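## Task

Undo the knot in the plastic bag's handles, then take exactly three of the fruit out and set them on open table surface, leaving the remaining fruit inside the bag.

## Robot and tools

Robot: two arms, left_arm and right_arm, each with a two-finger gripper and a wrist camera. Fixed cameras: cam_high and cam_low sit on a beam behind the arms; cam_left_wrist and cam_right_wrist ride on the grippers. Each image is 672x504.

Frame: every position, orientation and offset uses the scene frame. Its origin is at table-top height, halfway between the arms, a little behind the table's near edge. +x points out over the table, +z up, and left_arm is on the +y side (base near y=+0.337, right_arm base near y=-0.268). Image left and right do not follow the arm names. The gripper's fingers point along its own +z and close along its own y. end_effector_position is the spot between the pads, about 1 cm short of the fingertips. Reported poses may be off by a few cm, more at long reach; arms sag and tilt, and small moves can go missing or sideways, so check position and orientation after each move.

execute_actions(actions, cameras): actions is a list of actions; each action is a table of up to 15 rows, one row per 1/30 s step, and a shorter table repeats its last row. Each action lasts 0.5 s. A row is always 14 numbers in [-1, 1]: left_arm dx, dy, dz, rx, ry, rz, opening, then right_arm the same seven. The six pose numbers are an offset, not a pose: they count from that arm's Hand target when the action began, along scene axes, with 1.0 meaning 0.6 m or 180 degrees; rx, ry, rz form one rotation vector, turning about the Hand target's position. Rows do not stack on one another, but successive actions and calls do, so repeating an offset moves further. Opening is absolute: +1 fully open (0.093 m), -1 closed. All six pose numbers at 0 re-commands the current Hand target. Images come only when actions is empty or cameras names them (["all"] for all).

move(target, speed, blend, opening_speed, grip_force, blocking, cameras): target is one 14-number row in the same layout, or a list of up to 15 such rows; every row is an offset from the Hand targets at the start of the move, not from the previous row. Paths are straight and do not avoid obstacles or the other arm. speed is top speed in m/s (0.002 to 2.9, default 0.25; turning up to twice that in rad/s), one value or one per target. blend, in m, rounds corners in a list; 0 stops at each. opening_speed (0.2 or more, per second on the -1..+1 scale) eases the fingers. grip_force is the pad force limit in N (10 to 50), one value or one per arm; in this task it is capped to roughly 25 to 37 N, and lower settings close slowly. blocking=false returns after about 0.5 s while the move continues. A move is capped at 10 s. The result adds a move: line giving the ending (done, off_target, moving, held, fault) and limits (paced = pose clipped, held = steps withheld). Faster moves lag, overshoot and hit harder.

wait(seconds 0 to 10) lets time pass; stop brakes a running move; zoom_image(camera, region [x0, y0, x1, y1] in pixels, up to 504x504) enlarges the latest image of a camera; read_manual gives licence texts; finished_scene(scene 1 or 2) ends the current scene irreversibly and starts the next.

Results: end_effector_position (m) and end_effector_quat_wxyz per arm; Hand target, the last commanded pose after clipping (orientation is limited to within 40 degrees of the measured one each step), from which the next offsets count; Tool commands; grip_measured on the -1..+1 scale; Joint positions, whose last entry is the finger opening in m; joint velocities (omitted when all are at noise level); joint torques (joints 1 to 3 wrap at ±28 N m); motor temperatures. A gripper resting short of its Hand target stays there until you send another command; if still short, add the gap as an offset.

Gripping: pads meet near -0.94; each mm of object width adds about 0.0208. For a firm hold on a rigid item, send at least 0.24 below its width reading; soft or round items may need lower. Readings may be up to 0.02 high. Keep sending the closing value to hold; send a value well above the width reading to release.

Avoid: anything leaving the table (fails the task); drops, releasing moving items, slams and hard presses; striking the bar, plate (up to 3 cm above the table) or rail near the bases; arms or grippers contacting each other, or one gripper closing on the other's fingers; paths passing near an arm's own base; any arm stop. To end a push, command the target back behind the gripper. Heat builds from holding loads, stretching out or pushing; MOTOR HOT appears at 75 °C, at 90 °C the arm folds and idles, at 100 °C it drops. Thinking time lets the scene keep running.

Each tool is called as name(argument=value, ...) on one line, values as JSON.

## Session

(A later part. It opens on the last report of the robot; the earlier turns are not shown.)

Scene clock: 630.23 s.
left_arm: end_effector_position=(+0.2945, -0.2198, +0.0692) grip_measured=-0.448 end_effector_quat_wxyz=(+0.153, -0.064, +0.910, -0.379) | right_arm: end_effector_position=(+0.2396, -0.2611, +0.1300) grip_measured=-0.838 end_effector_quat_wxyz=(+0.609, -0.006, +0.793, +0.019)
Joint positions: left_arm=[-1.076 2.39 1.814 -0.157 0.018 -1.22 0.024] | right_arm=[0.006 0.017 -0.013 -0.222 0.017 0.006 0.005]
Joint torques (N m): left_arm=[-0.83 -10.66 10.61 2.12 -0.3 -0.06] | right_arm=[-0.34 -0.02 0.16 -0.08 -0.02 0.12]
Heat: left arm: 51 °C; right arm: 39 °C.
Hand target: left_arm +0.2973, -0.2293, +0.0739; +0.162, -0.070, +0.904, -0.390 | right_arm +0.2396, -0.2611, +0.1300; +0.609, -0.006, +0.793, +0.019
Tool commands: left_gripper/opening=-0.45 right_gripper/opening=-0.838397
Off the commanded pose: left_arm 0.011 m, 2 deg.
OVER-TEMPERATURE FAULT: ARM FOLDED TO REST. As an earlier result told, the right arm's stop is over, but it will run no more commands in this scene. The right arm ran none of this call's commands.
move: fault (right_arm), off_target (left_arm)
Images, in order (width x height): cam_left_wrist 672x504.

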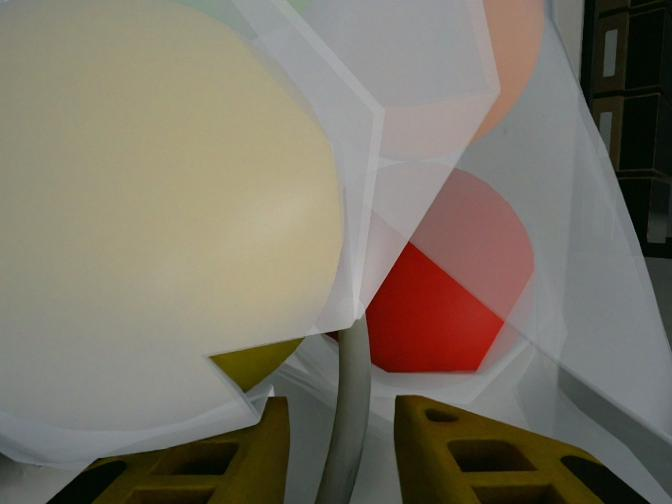

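move(target=[0, 0, 0, 0, 0, 0, -1.0, 0, 0, 0, 0, 0, 0, -0.838], speed=0.05, opening_speed=0.5, cameras=["cam_left_wrist"])

Scene clock: 633.60 s.
left_arm: end_effector_position=(+0.2947, -0.2197, +0.0692) grip_measured=-0.902 end_effector_quat_wxyz=(+0.154, -0.064, +0.910, -0.379) | right_arm: end_effector_position=(+0.2396, -0.2611, +0.1300) grip_measured=-0.838 end_effector_quat_wxyz=(+0.609, -0.006, +0.793, +0.019)
Joint positions: left_arm=[-1.076 2.39 1.814 -0.157 0.017 -1.22 0.002] | right_arm=[0.006 0.017 -0.013 -0.222 0.017 0.006 0.005]
Joint torques (N m): left_arm=[-0.79 -10.63 10.63 2.12 -0.25 -0.06] | right_arm=[-0.4 -0.05 0.1 -0.1 0.01 0.11]
Heat: left arm: 51 °C; right arm: 39 °C.
Hand target: left_arm +0.2973, -0.2292, +0.0739; +0.162, -0.069, +0.904, -0.390 | right_arm +0.2396, -0.2611, +0.1300; +0.609, -0.006, +0.793, +0.019
Tool commands: left_gripper/opening=-1.0 right_gripper/opening=-0.838393
Off the commanded pose: left_arm 0.011 m, 2 deg.
OVER-TEMPERATURE FAULT: ARM FOLDED TO REST. As an earlier result told, the right arm's stop is over, but it will run no more commands in this scene. The right arm ran none of this call's commands.
move: fault (right_arm), off_target (left_arm)
Images, in order (width x height): cam_left_wrist 672x504.

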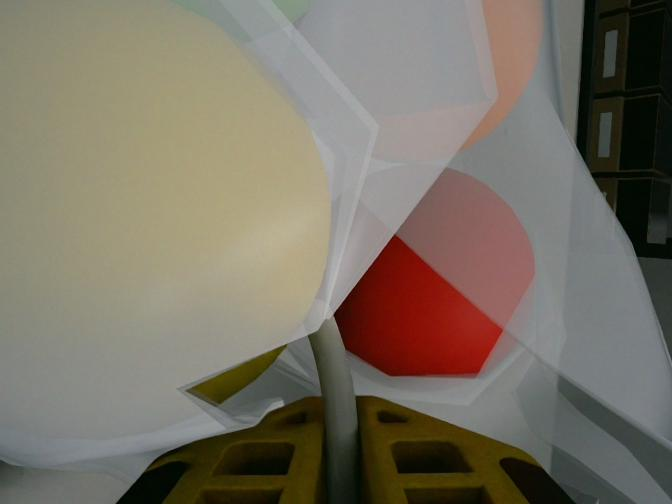

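move(target=[0.03, 0.1, 0.1167, 0, 0, 0, -1.0, 0, 0, 0, 0, 0, 0, -0.838], speed=0.08, cameras=["cam_left_wrist", "cam_high", "cam_right_wrist"])

Scene clock: 639.80 s.
left_arm: end_effector_position=(+0.3231, -0.1785, +0.1404) grip_measured=-0.902 end_effector_quat_wxyz=(+0.172, -0.079, +0.896, -0.402) | right_arm: end_effector_position=(+0.2396, -0.2611, +0.1300) grip_measured=-0.838 end_effector_quat_wxyz=(+0.609, -0.006, +0.793, +0.019)
Joint positions: left_arm=[-0.995 2.196 1.73 -0.205 0.053 -1.19 0.002] | right_arm=[0.006 0.017 -0.013 -0.222 0.017 0.006 0.005]
Joint torques (N m): left_arm=[-0.02 -13.81 6.87 1.48 0.16 0.25] | right_arm=[-0.31 -0.08 0.05 -0.08 0.01 0.12]
Heat: left arm: 52 °C; right arm: 39 °C.
Hand target: left_arm +0.3153, -0.1692, +0.1440; +0.162, -0.069, +0.904, -0.390 | right_arm +0.2396, -0.2611, +0.1300; +0.609, -0.006, +0.793, +0.019
Tool commands: left_gripper/opening=-1.0 right_gripper/opening=-0.838392
Off the commanded pose: left_arm 0.013 m, 2 deg.
OVER-TEMPERATURE FAULT: ARM FOLDED TO REST. As an earlier result told, the right arm's stop is over, but it will run no more commands in this scene. The right arm ran none of this call's commands.
move: fault (right_arm), off_target (left_arm)
Images, in order (width x height): cam_high 672x504, cam_left_wrist 672x504, cam_right_wrist 672x504.

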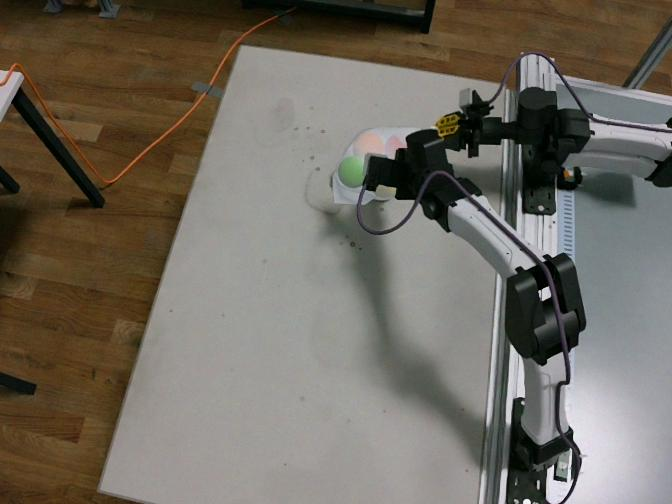

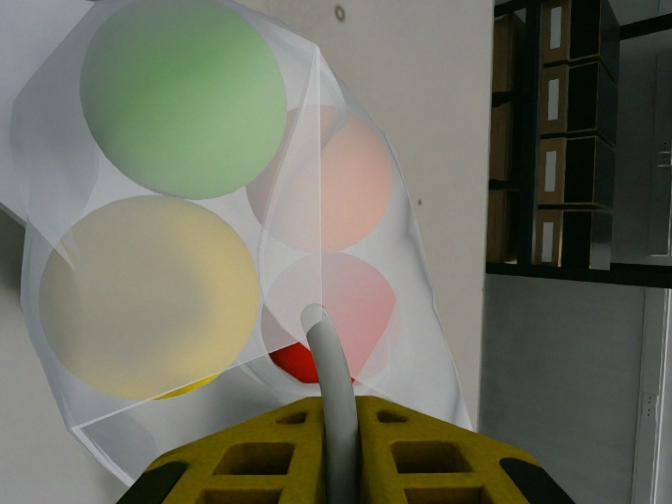

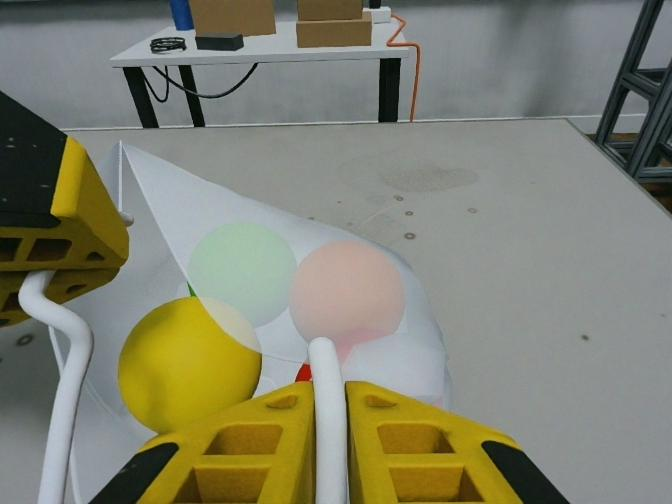

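move(target=[0.15, 0.0667, 0.0, 0, 0, 0, -1.0, 0, 0, 0, 0, 0, 0, -0.838], speed=0.08, cameras=["cam_left_wrist", "cam_high", "cam_right_wrist", "cam_low"])

Scene clock: 644.37 s.
left_arm: end_effector_position=(+0.4091, -0.1280, +0.1500) grip_measured=-0.902 end_effector_quat_wxyz=(+0.177, -0.079, +0.896, -0.401) | right_arm: end_effector_position=(+0.2396, -0.2611, +0.1300) grip_measured=-0.838 end_effector_quat_wxyz=(+0.609, -0.006, +0.793, +0.019)
Joint positions: left_arm=[-0.794 2.247 1.86 -0.298 0.202 -1.06 0.002] | right_arm=[0.006 0.017 -0.013 -0.222 0.017 0.006 0.005]
Joint torques (N m): left_arm=[-0.29 -10 11.15 1.5 0.29 0.25] | right_arm=[-0.28 0.03 0.13 -0.1 0.02 0.13]
Motor temperatures (°C): left_arm=[23 47 51 43 22 24 22] | right_arm=[24 39 33 25 24 26 24]
Heat: left arm: 51 °C; right arm: 39 °C.
Hand target: left_arm +0.4054, -0.1292, +0.1441; +0.162, -0.070, +0.904, -0.390 | right_arm +0.2396, -0.2611, +0.1300; +0.609, -0.006, +0.793, +0.019
Tool commands: left_gripper/opening=-1.0 right_gripper/opening=-0.838392
Off the commanded pose: left_arm 0.007 m, 3 deg.
OVER-TEMPERATURE FAULT: ARM FOLDED TO REST. As an earlier result told, the right arm's stop is over, but it will run no more commands in this scene. The right arm ran none of this call's commands.
move: fault (right_arm), off_target (left_arm)

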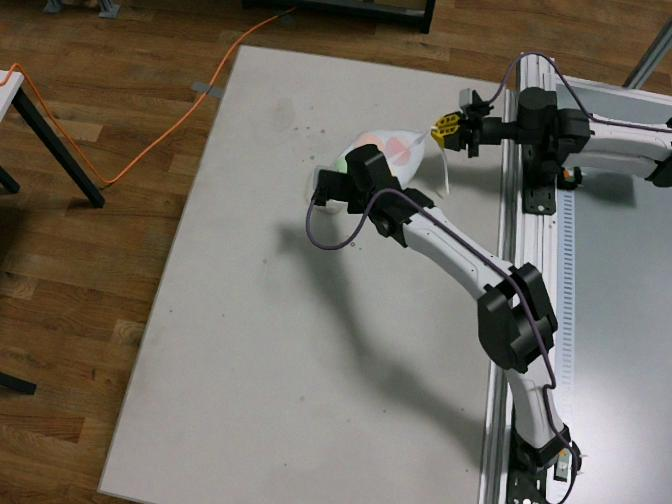

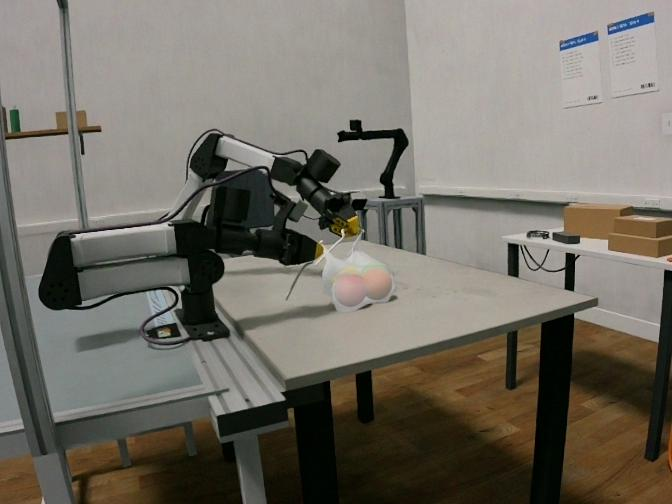

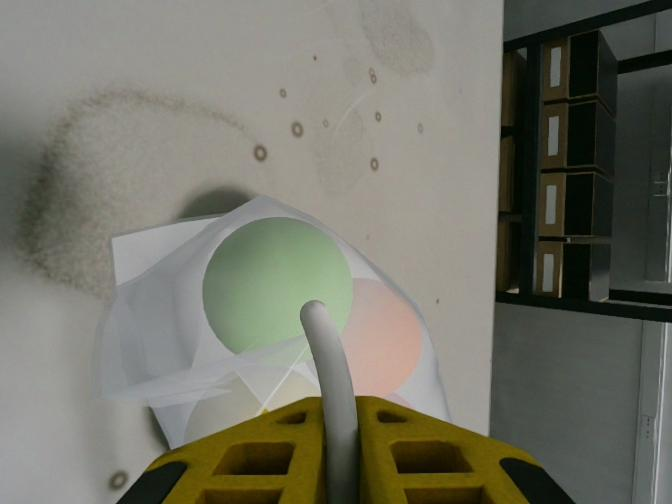

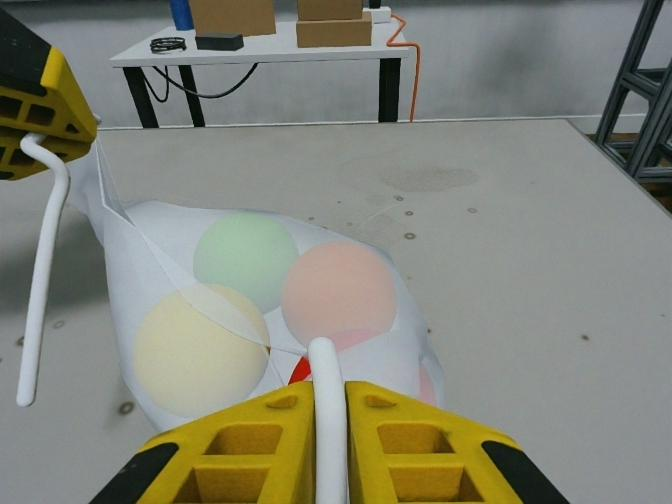

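move(target=[-0.0083, 0.0833, -0.15, 0, 0, 0, -1.0, 0, 0, 0, 0, 0, 0, -0.838], speed=0.08, cameras=["cam_left_wrist", "cam_high", "cam_right_wrist", "cam_low"])

Scene clock: 668.60 s.
left_arm: end_effector_position=(+0.3968, -0.0750, +0.0449) grip_measured=-0.902 end_effector_quat_wxyz=(+0.150, -0.082, +0.913, -0.370) | right_arm: end_effector_position=(+0.2396, -0.2611, +0.1300) grip_measured=-0.838 end_effector_quat_wxyz=(+0.609, -0.006, +0.793, +0.019)
Joint positions: left_arm=[-0.727 2.247 1.488 -0.026 0.255 -1.008 0.002] | right_arm=[0.006 0.017 -0.013 -0.222 0.017 0.006 0.005]
Joint torques (N m): left_arm=[-0.05 -11.52 6.38 2.42 0.31 0.26] | right_arm=[-0.35 -0.02 0.16 -0.1 -0.01 0.14]
Heat: left arm: 54 °C; right arm: 39 °C.
Hand target: left_arm +0.4004, -0.0792, +0.0542; +0.162, -0.070, +0.904, -0.390 | right_arm +0.2396, -0.2611, +0.1300; +0.609, -0.006, +0.793, +0.019
Tool commands: left_gripper/opening=-1.0 right_gripper/opening=-0.838392
Off the commanded pose: left_arm 0.011 m, 3 deg.
OVER-TEMPERATURE FAULT: ARM FOLDED TO REST. As an earlier result told, the right arm's stop is over, but it will run no more commands in this scene. The right arm ran none of this call's commands.
move: fault (right_arm), off_target (left_arm)

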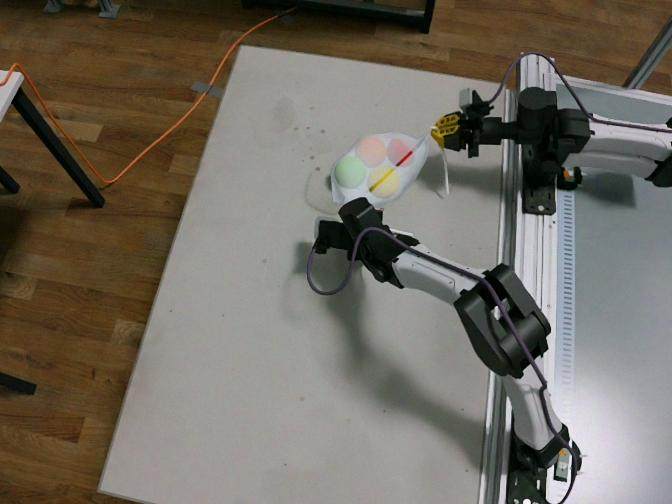

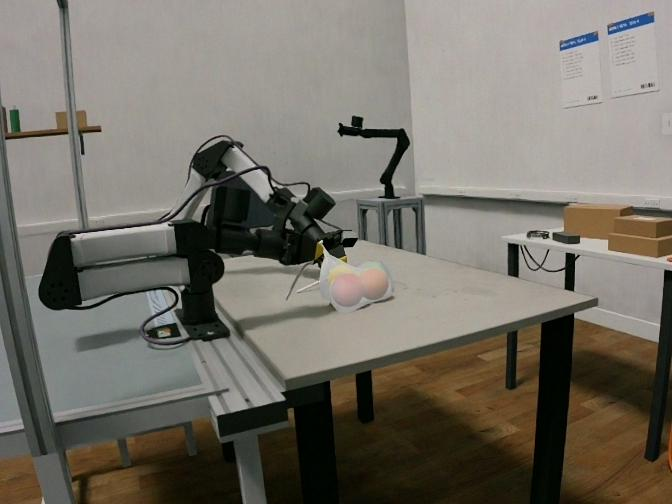

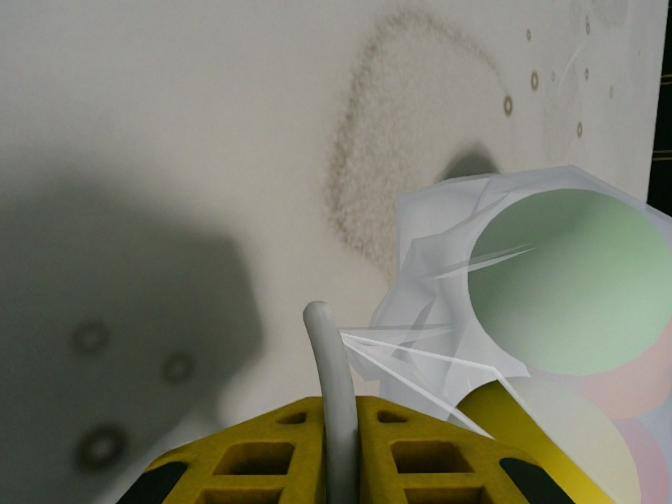

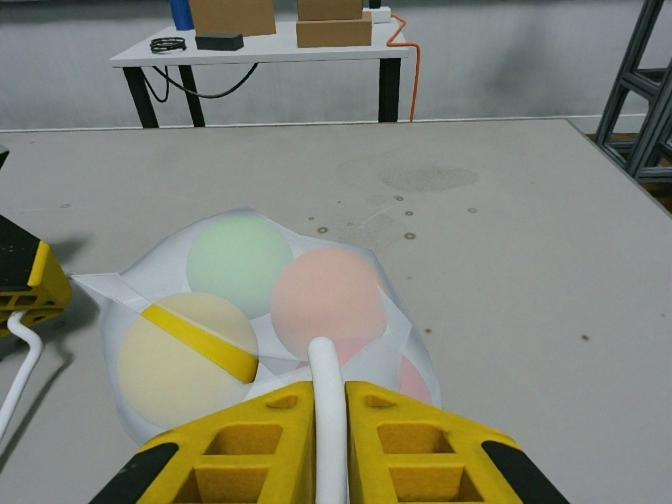

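move(target=[0.07, 0.0333, 0.0667, 0, 0, 0, -1.0, 0, 0, 0, 0, 0, 0, -0.838], speed=0.08, cameras=["cam_left_wrist", "cam_high", "cam_right_wrist"])

Scene clock: 687.27 s.
left_arm: end_effector_position=(+0.4426, -0.0602, +0.0888) grip_measured=-0.902 end_effector_quat_wxyz=(+0.169, -0.076, +0.900, -0.394) | right_arm: end_effector_position=(+0.2396, -0.2611, +0.1300) grip_measured=-0.838 end_effector_quat_wxyz=(+0.609, -0.006, +0.793, +0.019)
Joint positions: left_arm=[-0.639 2.247 1.636 -0.124 0.325 -0.947 0.002] | right_arm=[0.006 0.017 -0.013 -0.222 0.017 0.006 0.005]
Joint torques (N m): left_arm=[0.08 -11.33 10.45 1.44 0.3 0.26] | right_arm=[-0.38 -0.08 0.2 -0.1 -0.01 0.15]
Motor temperatures (°C): left_arm=[23 53 50 42 22 24 22] | right_arm=[24 38 32 25 24 26 24]
Heat: left arm: 53 °C; right arm: 38 °C.
Hand target: left_arm +0.4425, -0.0592, +0.0941; +0.162, -0.070, +0.904, -0.390 | right_arm +0.2396, -0.2611, +0.1300; +0.609, -0.006, +0.793, +0.019
Tool commands: left_gripper/opening=-1.0 right_gripper/opening=-0.838348
Off the commanded pose: left_arm 0.005 m, 1 deg.
OVER-TEMPERATURE FAULT: ARM FOLDED TO REST. As an earlier result told, the right arm's stop is over, but it will run no more commands in this scene. The right arm ran none of this call's commands.
move: fault (right_arm)
Images, in order (width x height): cam_high 672x504, cam_left_wrist 672x504, cam_right_wrist 672x504.

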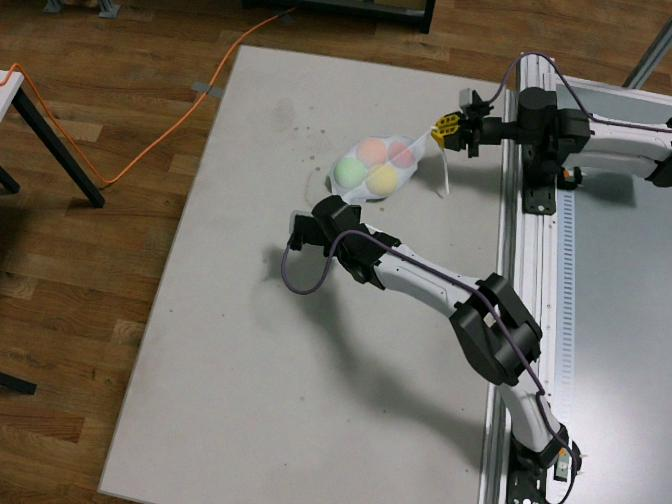

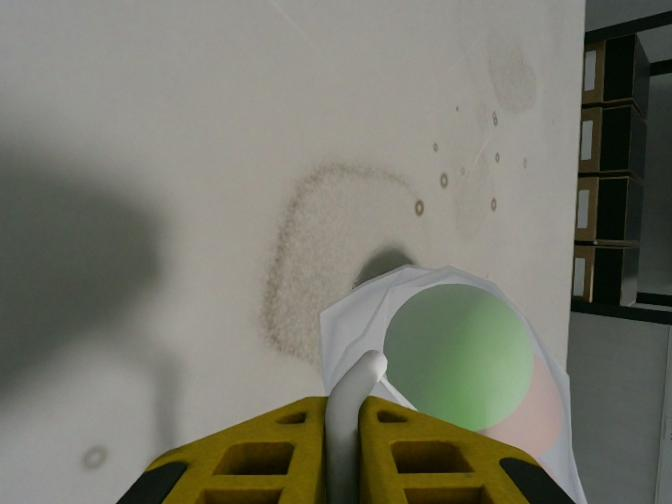

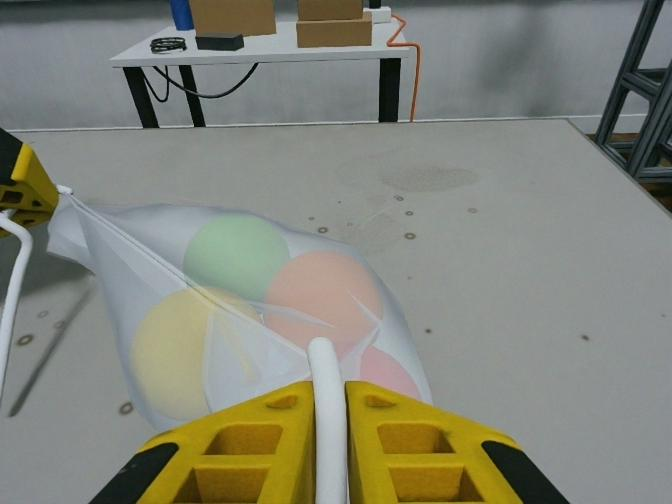

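move(target=[0.075, 0.05, 0.0, 0, 0, 0, -1.0, 0, 0, 0, 0, 0, 0, -0.838], speed=0.08, cameras=["cam_left_wrist", "cam_high", "cam_right_wrist"])

Scene clock: 690.47 s.
left_arm: end_effector_position=(+0.4735, -0.0450, +0.1026) grip_measured=-0.902 end_effector_quat_wxyz=(+0.157, -0.053, +0.895, -0.413) | right_arm: end_effector_position=(+0.2396, -0.2611, +0.1300) grip_measured=-0.838 end_effector_quat_wxyz=(+0.609, -0.006, +0.793, +0.019)
Joint positions: left_arm=[-0.558 2.307 1.787 -0.227 0.445 -0.868 0.002] | right_arm=[0.006 0.017 -0.013 -0.222 0.016 0.006 0.005]
Joint torques (N m): left_arm=[1.68 -10.1 10.82 1.47 -0.17 0.24] | right_arm=[-0.36 -0.03 0.09 -0.1 0.01 0.11]
Heat: left arm: 53 °C; right arm: 38 °C.
Hand target: left_arm +0.4874, -0.0293, +0.0941; +0.162, -0.070, +0.904, -0.390 | right_arm +0.2396, -0.2611, +0.1300; +0.609, -0.006, +0.793, +0.019
Tool commands: left_gripper/opening=-1.0 right_gripper/opening=-0.837754
Off the commanded pose: left_arm 0.023 m, 3 deg.
OVER-TEMPERATURE FAULT: ARM FOLDED TO REST. As an earlier result told, the right arm's stop is over, but it will run no more commands in this scene. The right arm ran none of this call's commands.
move: fault (right_arm), off_target (left_arm)
Images, in order (width x height): cam_high 672x504, cam_left_wrist 672x504, cam_right_wrist 672x504.

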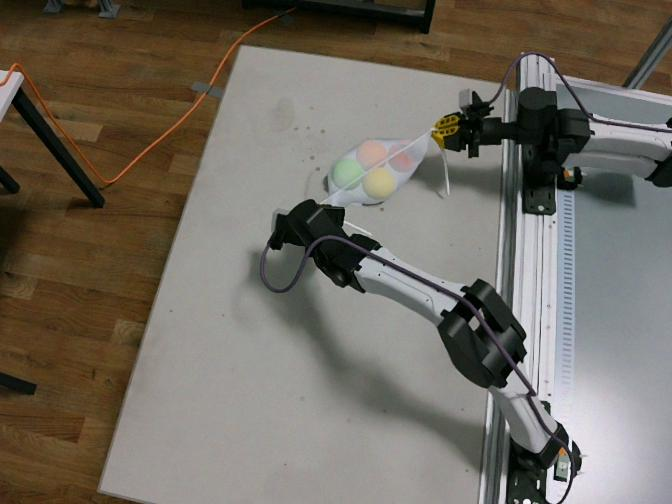

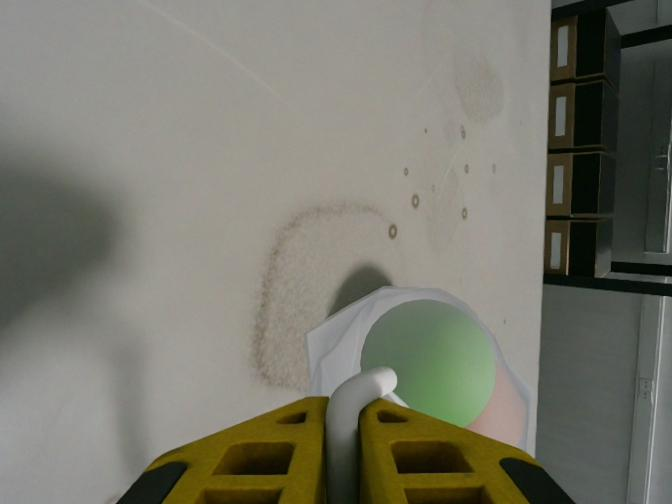

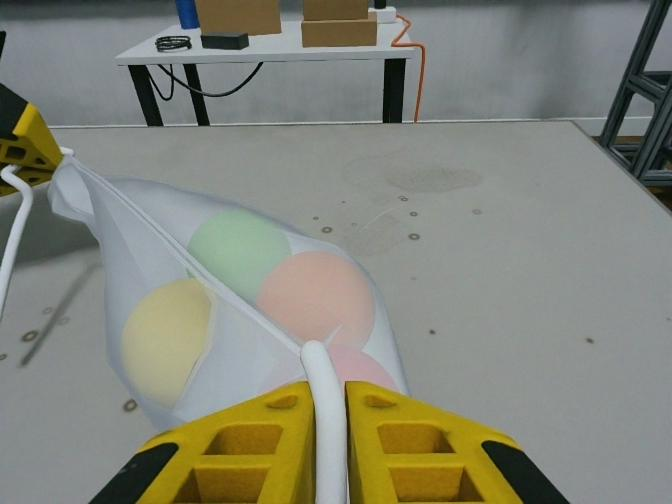

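move(target=[0.0627, -0.1262, 0.01, 0, 0, 0, -1.0, 0, 0, 0, 0, 0, 0, -0.838], speed=0.08, cameras=["cam_high", "cam_right_wrist"])

Scene clock: 698.67 s.
left_arm: end_effector_position=(+0.5164, -0.1158, +0.1110) grip_measured=-0.902 end_effector_quat_wxyz=(+0.159, -0.046, +0.894, -0.417) | right_arm: end_effector_position=(+0.2396, -0.2611, +0.1300) grip_measured=-0.838 end_effector_quat_wxyz=(+0.609, -0.006, +0.793, +0.019)
Joint positions: left_arm=[-0.622 2.73 2.592 -0.581 0.406 -0.905 0.002] | right_arm=[0.006 0.017 -0.013 -0.222 0.016 0.006 0.005]
Joint torques (N m): left_arm=[0.38 -12.04 11.02 1.49 -0.41 -0.06] | right_arm=[-0.35 -0.09 0.25 -0.1 0.01 0.13]
Heat: left arm: 52 °C; right arm: 38 °C.
Hand target: left_arm +0.5249, -0.1051, +0.0999; +0.162, -0.070, +0.904, -0.390 | right_arm +0.2396, -0.2611, +0.1300; +0.609, -0.006, +0.793, +0.019
Tool commands: left_gripper/opening=-1.0 right_gripper/opening=-0.837702
Off the commanded pose: left_arm 0.018 m, 4 deg.
OVER-TEMPERATURE FAULT: ARM FOLDED TO REST. As an earlier result told, the right arm's stop is over, but it will run no more commands in this scene. The right arm ran none of this call's commands.
move: fault (right_arm), off_target (left_arm)
Images, in order (width x height): cam_high 672x504, cam_right_wrist 672x504.

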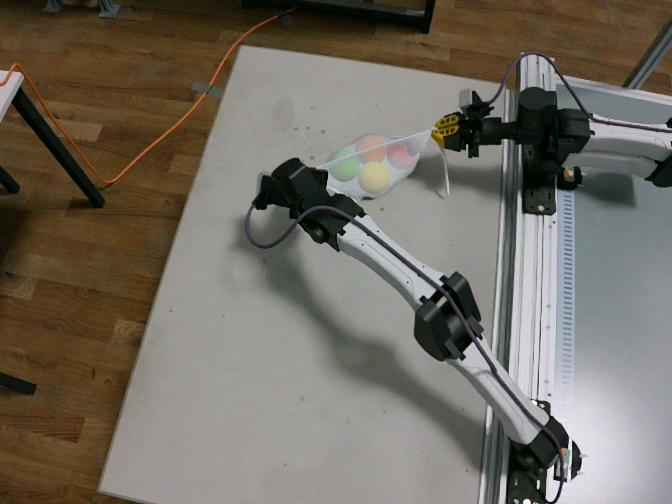

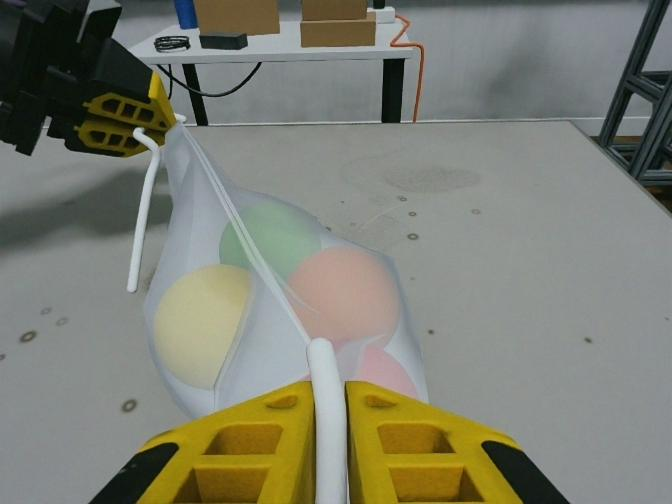

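move(target=[0.0752, 0.0252, 0.0, -0.0514, -0.1141, 0.0933, -1.0, 0, 0, 0, 0, 0, 0, -0.838], speed=0.06, cameras=["cam_high", "cam_right_wrist"])

Scene clock: 711.77 s.
left_arm: end_effector_position=(+0.5353, -0.1171, +0.0817) grip_measured=-0.902 end_effector_quat_wxyz=(+0.302, -0.090, +0.831, -0.459) | right_arm: end_effector_position=(+0.2396, -0.2611, +0.1300) grip_measured=-0.837 end_effector_quat_wxyz=(+0.609, -0.006, +0.793, +0.019)
Joint positions: left_arm=[-0.654 2.606 2.016 0.173 0.198 -0.991 0.002] | right_arm=[0.006 0.017 -0.013 -0.222 0.016 0.006 0.005]
Joint torques (N m): left_arm=[1.91 -14.9 7.28 2.73 -1.53 -0.13] | right_arm=[-0.39 -0.02 0.06 -0.08 0.01 0.14]
Motor temperatures (°C): left_arm=[23 57 50 43 22 24 22] | right_arm=[24 38 32 25 24 26 24]
Heat: left arm: 57 °C; right arm: 38 °C.
Hand target: left_arm +0.5702, -0.0898, +0.1000; +0.369, -0.142, +0.807, -0.439 | right_arm +0.2396, -0.2611, +0.1300; +0.609, -0.006, +0.793, +0.019
Tool commands: left_gripper/opening=-1.0 right_gripper/opening=-0.837498
Off the commanded pose: left_arm 0.048 m, 10 deg.
OVER-TEMPERATURE FAULT: ARM FOLDED TO REST. As an earlier result told, the right arm's stop is over, but it will run no more commands in this scene. The right arm ran none of this call's commands.
move: fault (right_arm), off_target (left_arm)
Images, in order (width x height): cam_high 672x504, cam_right_wrist 672x504.

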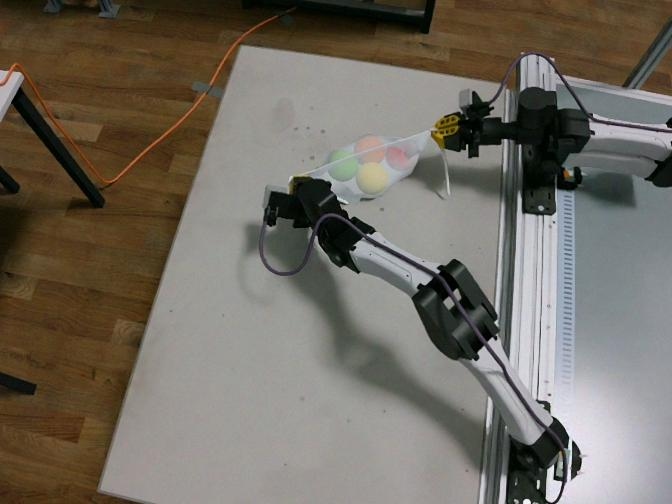

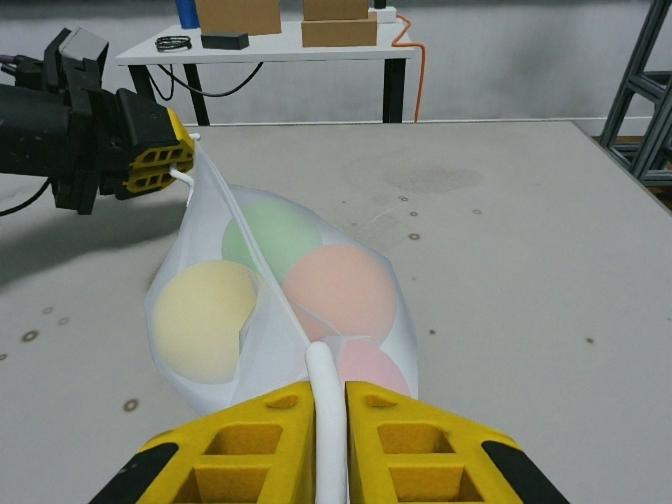

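move(target=[0.0583, 0.0333, 0.0, 0, 0, 0, -1.0, 0, 0, 0, 0, 0, 0, -0.838], speed=0.06, cameras=["cam_high", "cam_right_wrist"])

Scene clock: 717.80 s.
left_arm: end_effector_position=(+0.5515, -0.1131, +0.1021) grip_measured=-0.902 end_effector_quat_wxyz=(+0.316, -0.088, +0.816, -0.476) | right_arm: end_effector_position=(+0.2391, -0.2520, +0.1302) grip_measured=-0.837 end_effector_quat_wxyz=(+0.609, -0.022, +0.792, +0.040)
Joint positions: left_arm=[-0.631 2.619 2.078 0.176 0.223 -0.991 0.002] | right_arm=[0.006 0.017 -0.013 -0.222 -0.038 0.006 0.005]
Joint torques (N m): left_arm=[4.94 -11.66 11.55 2.31 -1.2 0.13] | right_arm=[-0.24 0.12 0.2 -0.08 0.07 0.14]
Motor temperatures (°C): left_arm=[23 60 50 44 22 24 22] | right_arm=[24 37 32 25 24 26 24]
Heat: left arm: 60 °C; right arm: 37 °C.
Hand target: left_arm +0.6051, -0.0698, +0.1002; +0.369, -0.142, +0.807, -0.439 | right_arm +0.2391, -0.2521, +0.1302; +0.609, -0.022, +0.792, +0.040 (not the last commanded pose)
Tool commands: left_gripper/opening=-1.0 right_gripper/opening=-0.837353
Off the commanded pose: left_arm 0.069 m, 10 deg.
OVER-TEMPERATURE FAULT: ARM FOLDED TO REST. As an earlier result told, the right arm's stop is over, but it will run no more commands in this scene. The right arm ran none of this call's commands.
move: fault (right_arm), off_target (left_arm)
Images, in order (width x height): cam_high 672x504, cam_right_wrist 672x504.

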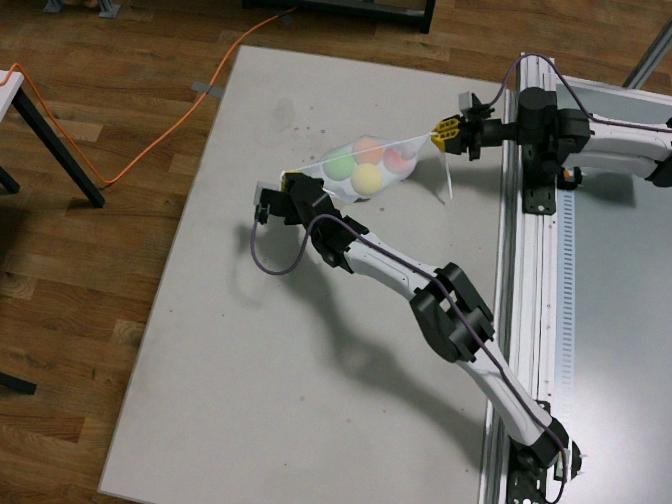

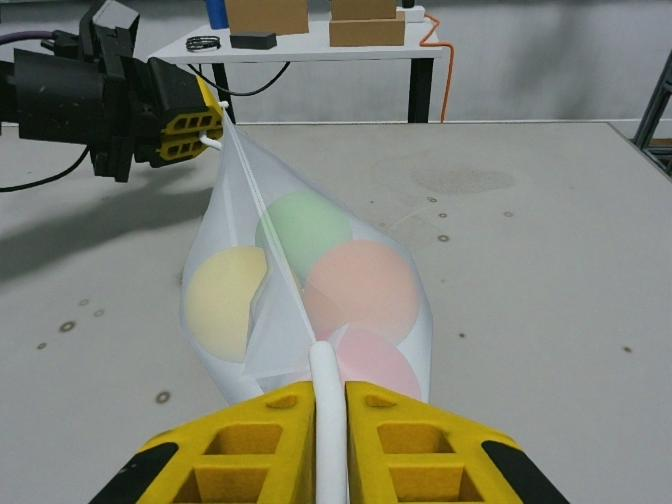

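move(target=[0.05, 0.0, 0.0, 0, 0, 0, -1.0, 0, 0, 0, 0, 0, 0, -0.838], speed=0.06, cameras=["cam_high", "cam_right_wrist"])

Scene clock: 723.83 s.
left_arm: end_effector_position=(+0.5704, -0.1255, +0.1107) grip_measured=-0.902 end_effector_quat_wxyz=(+0.315, -0.070, +0.806, -0.496) | right_arm: end_effector_position=(+0.2385, -0.2464, +0.1304) grip_measured=-0.837 end_effector_quat_wxyz=(+0.608, -0.032, +0.791, +0.053)
Joint positions: left_arm=[-0.617 2.74 2.315 0.096 0.278 -0.981 0.002] | right_arm=[0.006 0.017 -0.013 -0.222 -0.071 0.006 0.005]
Joint torques (N m): left_arm=[5.98 -12.08 11.99 1.94 -1.51 0.12] | right_arm=[-0.4 -0.06 0.1 -0.07 -0.01 0.14]
Motor temperatures (°C): left_arm=[23 58 52 44 23 24 22] | right_arm=[24 37 32 25 24 26 24]
Heat: left arm: 58 °C; right arm: 37 °C.
Hand target: left_arm +0.6351, -0.0698, +0.0999; +0.369, -0.142, +0.807, -0.439 | right_arm +0.2385, -0.2464, +0.1304; +0.608, -0.032, +0.791, +0.053 (not the last commanded pose)
Tool commands: left_gripper/opening=-1.0 right_gripper/opening=-0.837353
Off the commanded pose: left_arm 0.086 m, 12 deg.
OVER-TEMPERATURE FAULT: ARM FOLDED TO REST. As an earlier result told, the right arm's stop is over, but it will run no more commands in this scene. The right arm ran none of this call's commands.
move: fault (right_arm), off_target (left_arm)
Images, in order (width x height): cam_high 672x504, cam_right_wrist 672x504.

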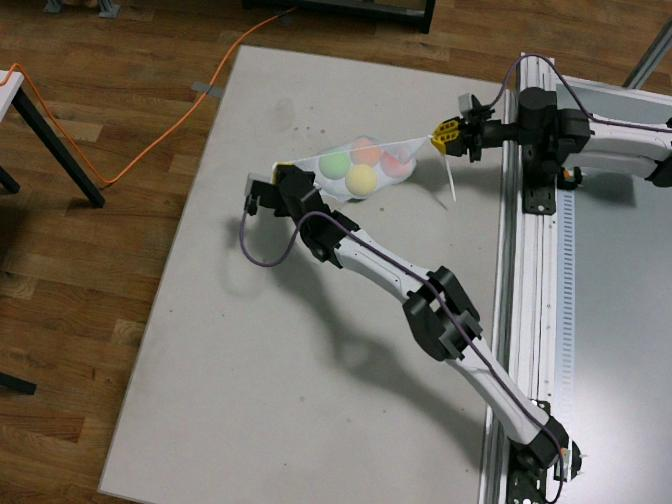

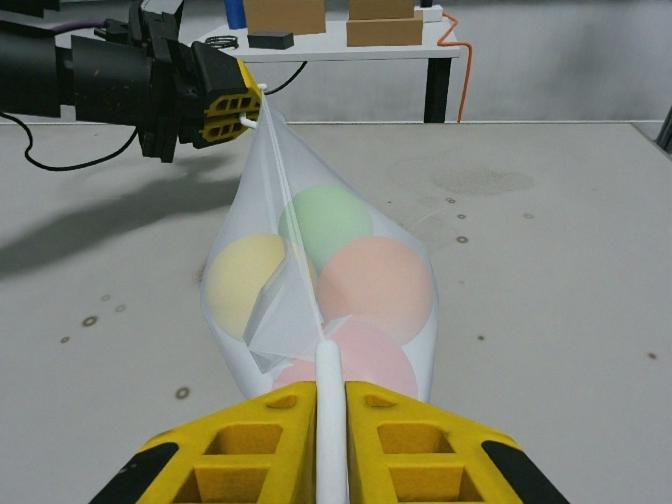

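move(target=[-0.3667, -0.0333, -0.0333, 0.0514, 0.1141, -0.0933, -1.0, 0, 0, 0, 0, 0, 0, -0.838], speed=0.12, cameras=["cam_high", "cam_right_wrist", "cam_left_wrist"])

Scene clock: 748.93 s.
left_arm: end_effector_position=(+0.4265, -0.0925, +0.0709) grip_measured=-0.902 end_effector_quat_wxyz=(+0.177, -0.067, +0.899, -0.394) | right_arm: end_effector_position=(+0.2385, -0.2464, +0.1304) grip_measured=-0.837 end_effector_quat_wxyz=(+0.608, -0.032, +0.791, +0.053)
Joint positions: left_arm=[-0.713 2.299 1.638 -0.05 0.265 -0.98 0.002] | right_arm=[0.006 0.017 -0.013 -0.222 -0.071 0.006 0.005]
Joint torques (N m): left_arm=[-0.76 -14.38 6.63 1.48 0.22 -0.05] | right_arm=[-0.36 0.03 0.08 -0.06 0.04 0.1]
Motor temperatures (°C): left_arm=[25 60 54 45 23 24 22] | right_arm=[24 37 31 24 24 26 24]
Heat: left arm: 60 °C; right arm: 37 °C.
Hand target: left_arm +0.4150, -0.0898, +0.0799; +0.162, -0.069, +0.904, -0.390 | right_arm +0.2385, -0.2464, +0.1304; +0.608, -0.032, +0.791, +0.053
Tool commands: left_gripper/opening=-1.0 right_gripper/opening=-0.837353
Off the commanded pose: left_arm 0.015 m, 2 deg.
OVER-TEMPERATURE FAULT: ARM FOLDED TO REST. As an earlier result told, the right arm's stop is over, but it will run no more commands in this scene. The right arm ran none of this call's commands.
move: fault (right_arm), off_target (left_arm)
Images, in order (width x height): cam_high 672x504, cam_left_wrist 672x504, cam_right_wrist 672x504.

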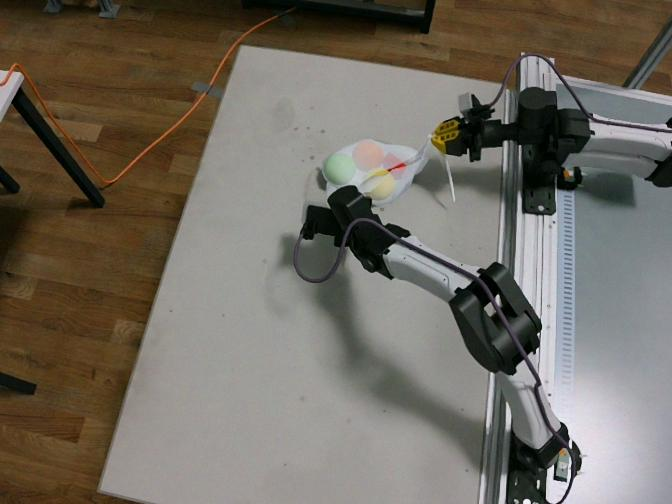

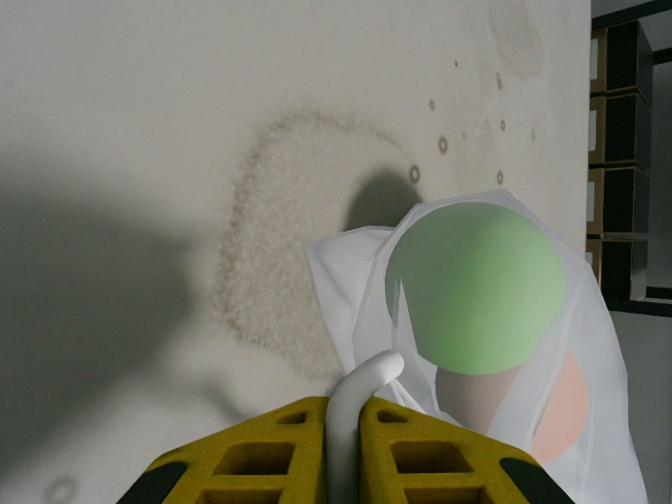

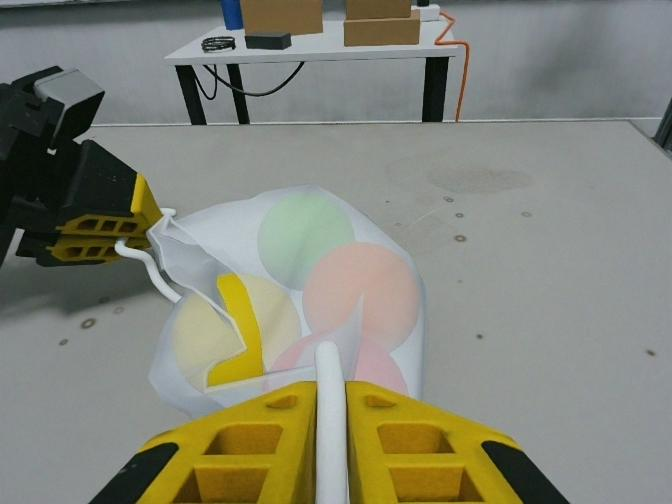

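move(target=[0.02, 0.0, -0.0667, 0, 0, 0, -1.0, 0, 0, 0, 0, 0, 0, -0.838], speed=0.08, cameras=["cam_high", "cam_right_wrist", "cam_left_wrist"])

Scene clock: 759.97 s.
left_arm: end_effector_position=(+0.4265, -0.0875, +0.0441) grip_measured=-0.902 end_effector_quat_wxyz=(+0.163, -0.074, +0.908, -0.380) | right_arm: end_effector_position=(+0.2385, -0.2464, +0.1304) grip_measured=-0.837 end_effector_quat_wxyz=(+0.608, -0.032, +0.791, +0.053)
Joint positions: left_arm=[-0.705 2.345 1.638 -0.05 0.269 -0.98 0.002] | right_arm=[0.006 0.017 -0.013 -0.222 -0.071 0.006 0.005]
Joint torques (N m): left_arm=[0.01 -10.7 6.63 2.31 0.33 0.11] | right_arm=[-0.18 -0.12 0.13 -0.08 0 0.11]
Motor temperatures (°C): left_arm=[25 61 51 43 23 24 22] | right_arm=[24 37 31 24 24 26 24]
Heat: left arm: 61 °C; right arm: 37 °C.
Hand target: left_arm +0.4270, -0.0898, +0.0400; +0.162, -0.069, +0.904, -0.390 | right_arm +0.2385, -0.2464, +0.1304; +0.608, -0.032, +0.791, +0.053
Tool commands: left_gripper/opening=-1.0 right_gripper/opening=-0.837353
Off the commanded pose: left_arm 0.005 m, 1 deg.
OVER-TEMPERATURE FAULT: ARM FOLDED TO REST. As an earlier result told, the right arm's stop is over, but it will run no more commands in this scene. The right arm ran none of this call's commands.
move: fault (right_arm)
Images, in order (width x height): cam_high 672x504, cam_left_wrist 672x504, cam_right_wrist 672x504.

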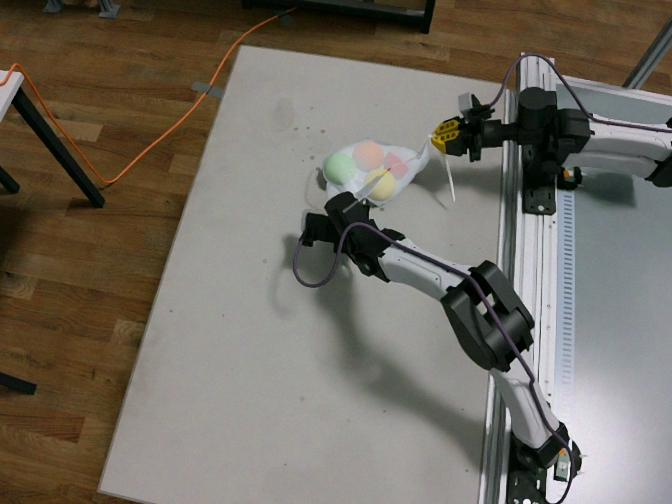

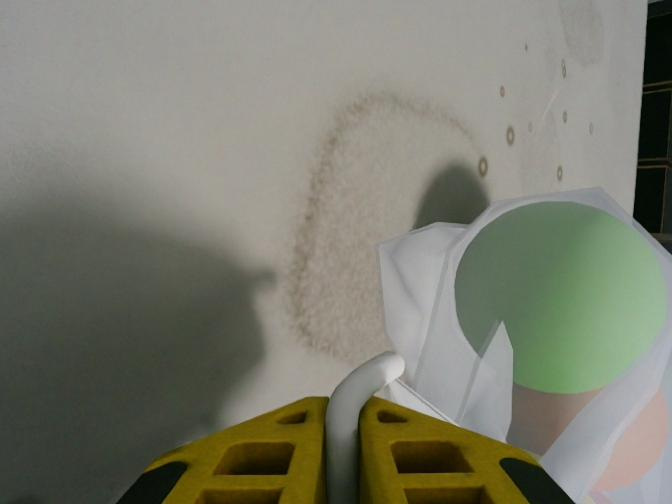

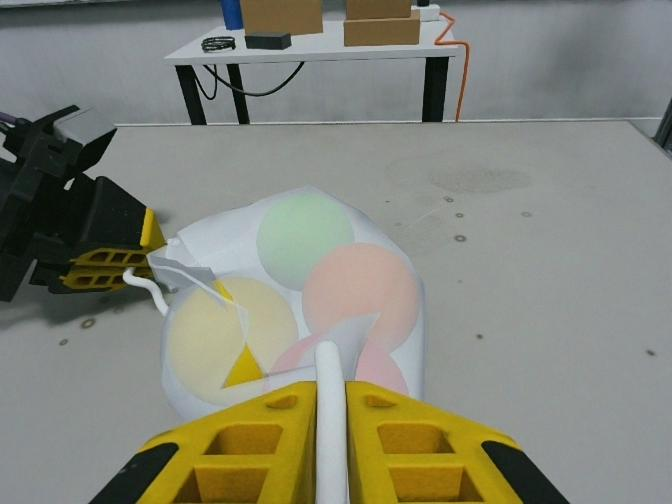

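move(target=[0.2383, -0.0333, 0.0333, -0.0514, -0.1141, 0.0933, -1.0, 0, 0, 0, 0, 0, 0, -0.838], speed=0.12, cameras=["cam_right_wrist"])

Scene clock: 811.57 s.
left_arm: end_effector_position=(+0.5382, -0.1269, +0.0585) grip_measured=-0.902 end_effector_quat_wxyz=(+0.321, -0.100, +0.825, -0.455) | right_arm: end_effector_position=(+0.2385, -0.2464, +0.1304) grip_measured=-0.837 end_effector_quat_wxyz=(+0.608, -0.032, +0.791, +0.053)
Joint positions: left_arm=[-0.676 2.681 2.046 0.241 0.139 -1.002 0.002] | right_arm=[0.006 0.017 -0.013 -0.222 -0.071 0.006 0.005]
Joint torques (N m): left_arm=[1.51 -11.4 10.76 2.69 -1.19 -0.1] | right_arm=[-0.43 -0.14 0.21 -0.09 0 0.12]
Motor temperatures (°C): left_arm=[23 51 47 45 22 24 22] | right_arm=[24 36 31 24 24 26 24]
Heat: left arm: 51 °C; right arm: 36 °C.
Hand target: left_arm +0.5701, -0.1098, +0.0600; +0.369, -0.142, +0.807, -0.439 | right_arm +0.2385, -0.2464, +0.1304; +0.608, -0.032, +0.791, +0.053
Tool commands: left_gripper/opening=-1.0 right_gripper/opening=-0.837353
Off the commanded pose: left_arm 0.036 m, 8 deg.
OVER-TEMPERATURE FAULT: ARM FOLDED TO REST. As an earlier result told, the right arm's stop is over, but it will run no more commands in this scene. The right arm ran none of this call's commands.
move: fault (right_arm), off_target (left_arm)
Images, in order (width x height): cam_right_wrist 672x504.

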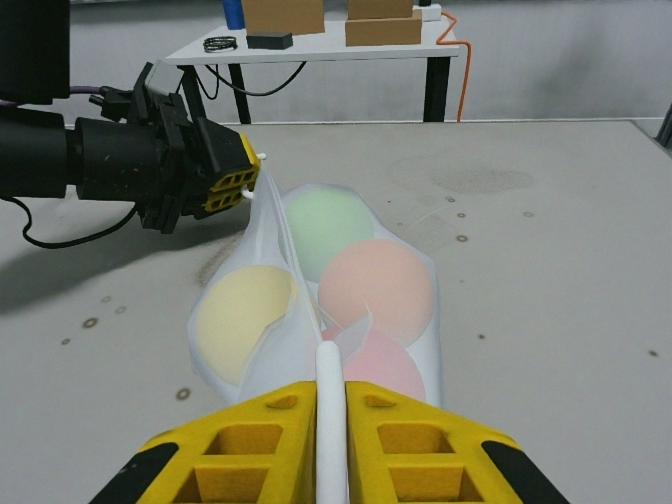

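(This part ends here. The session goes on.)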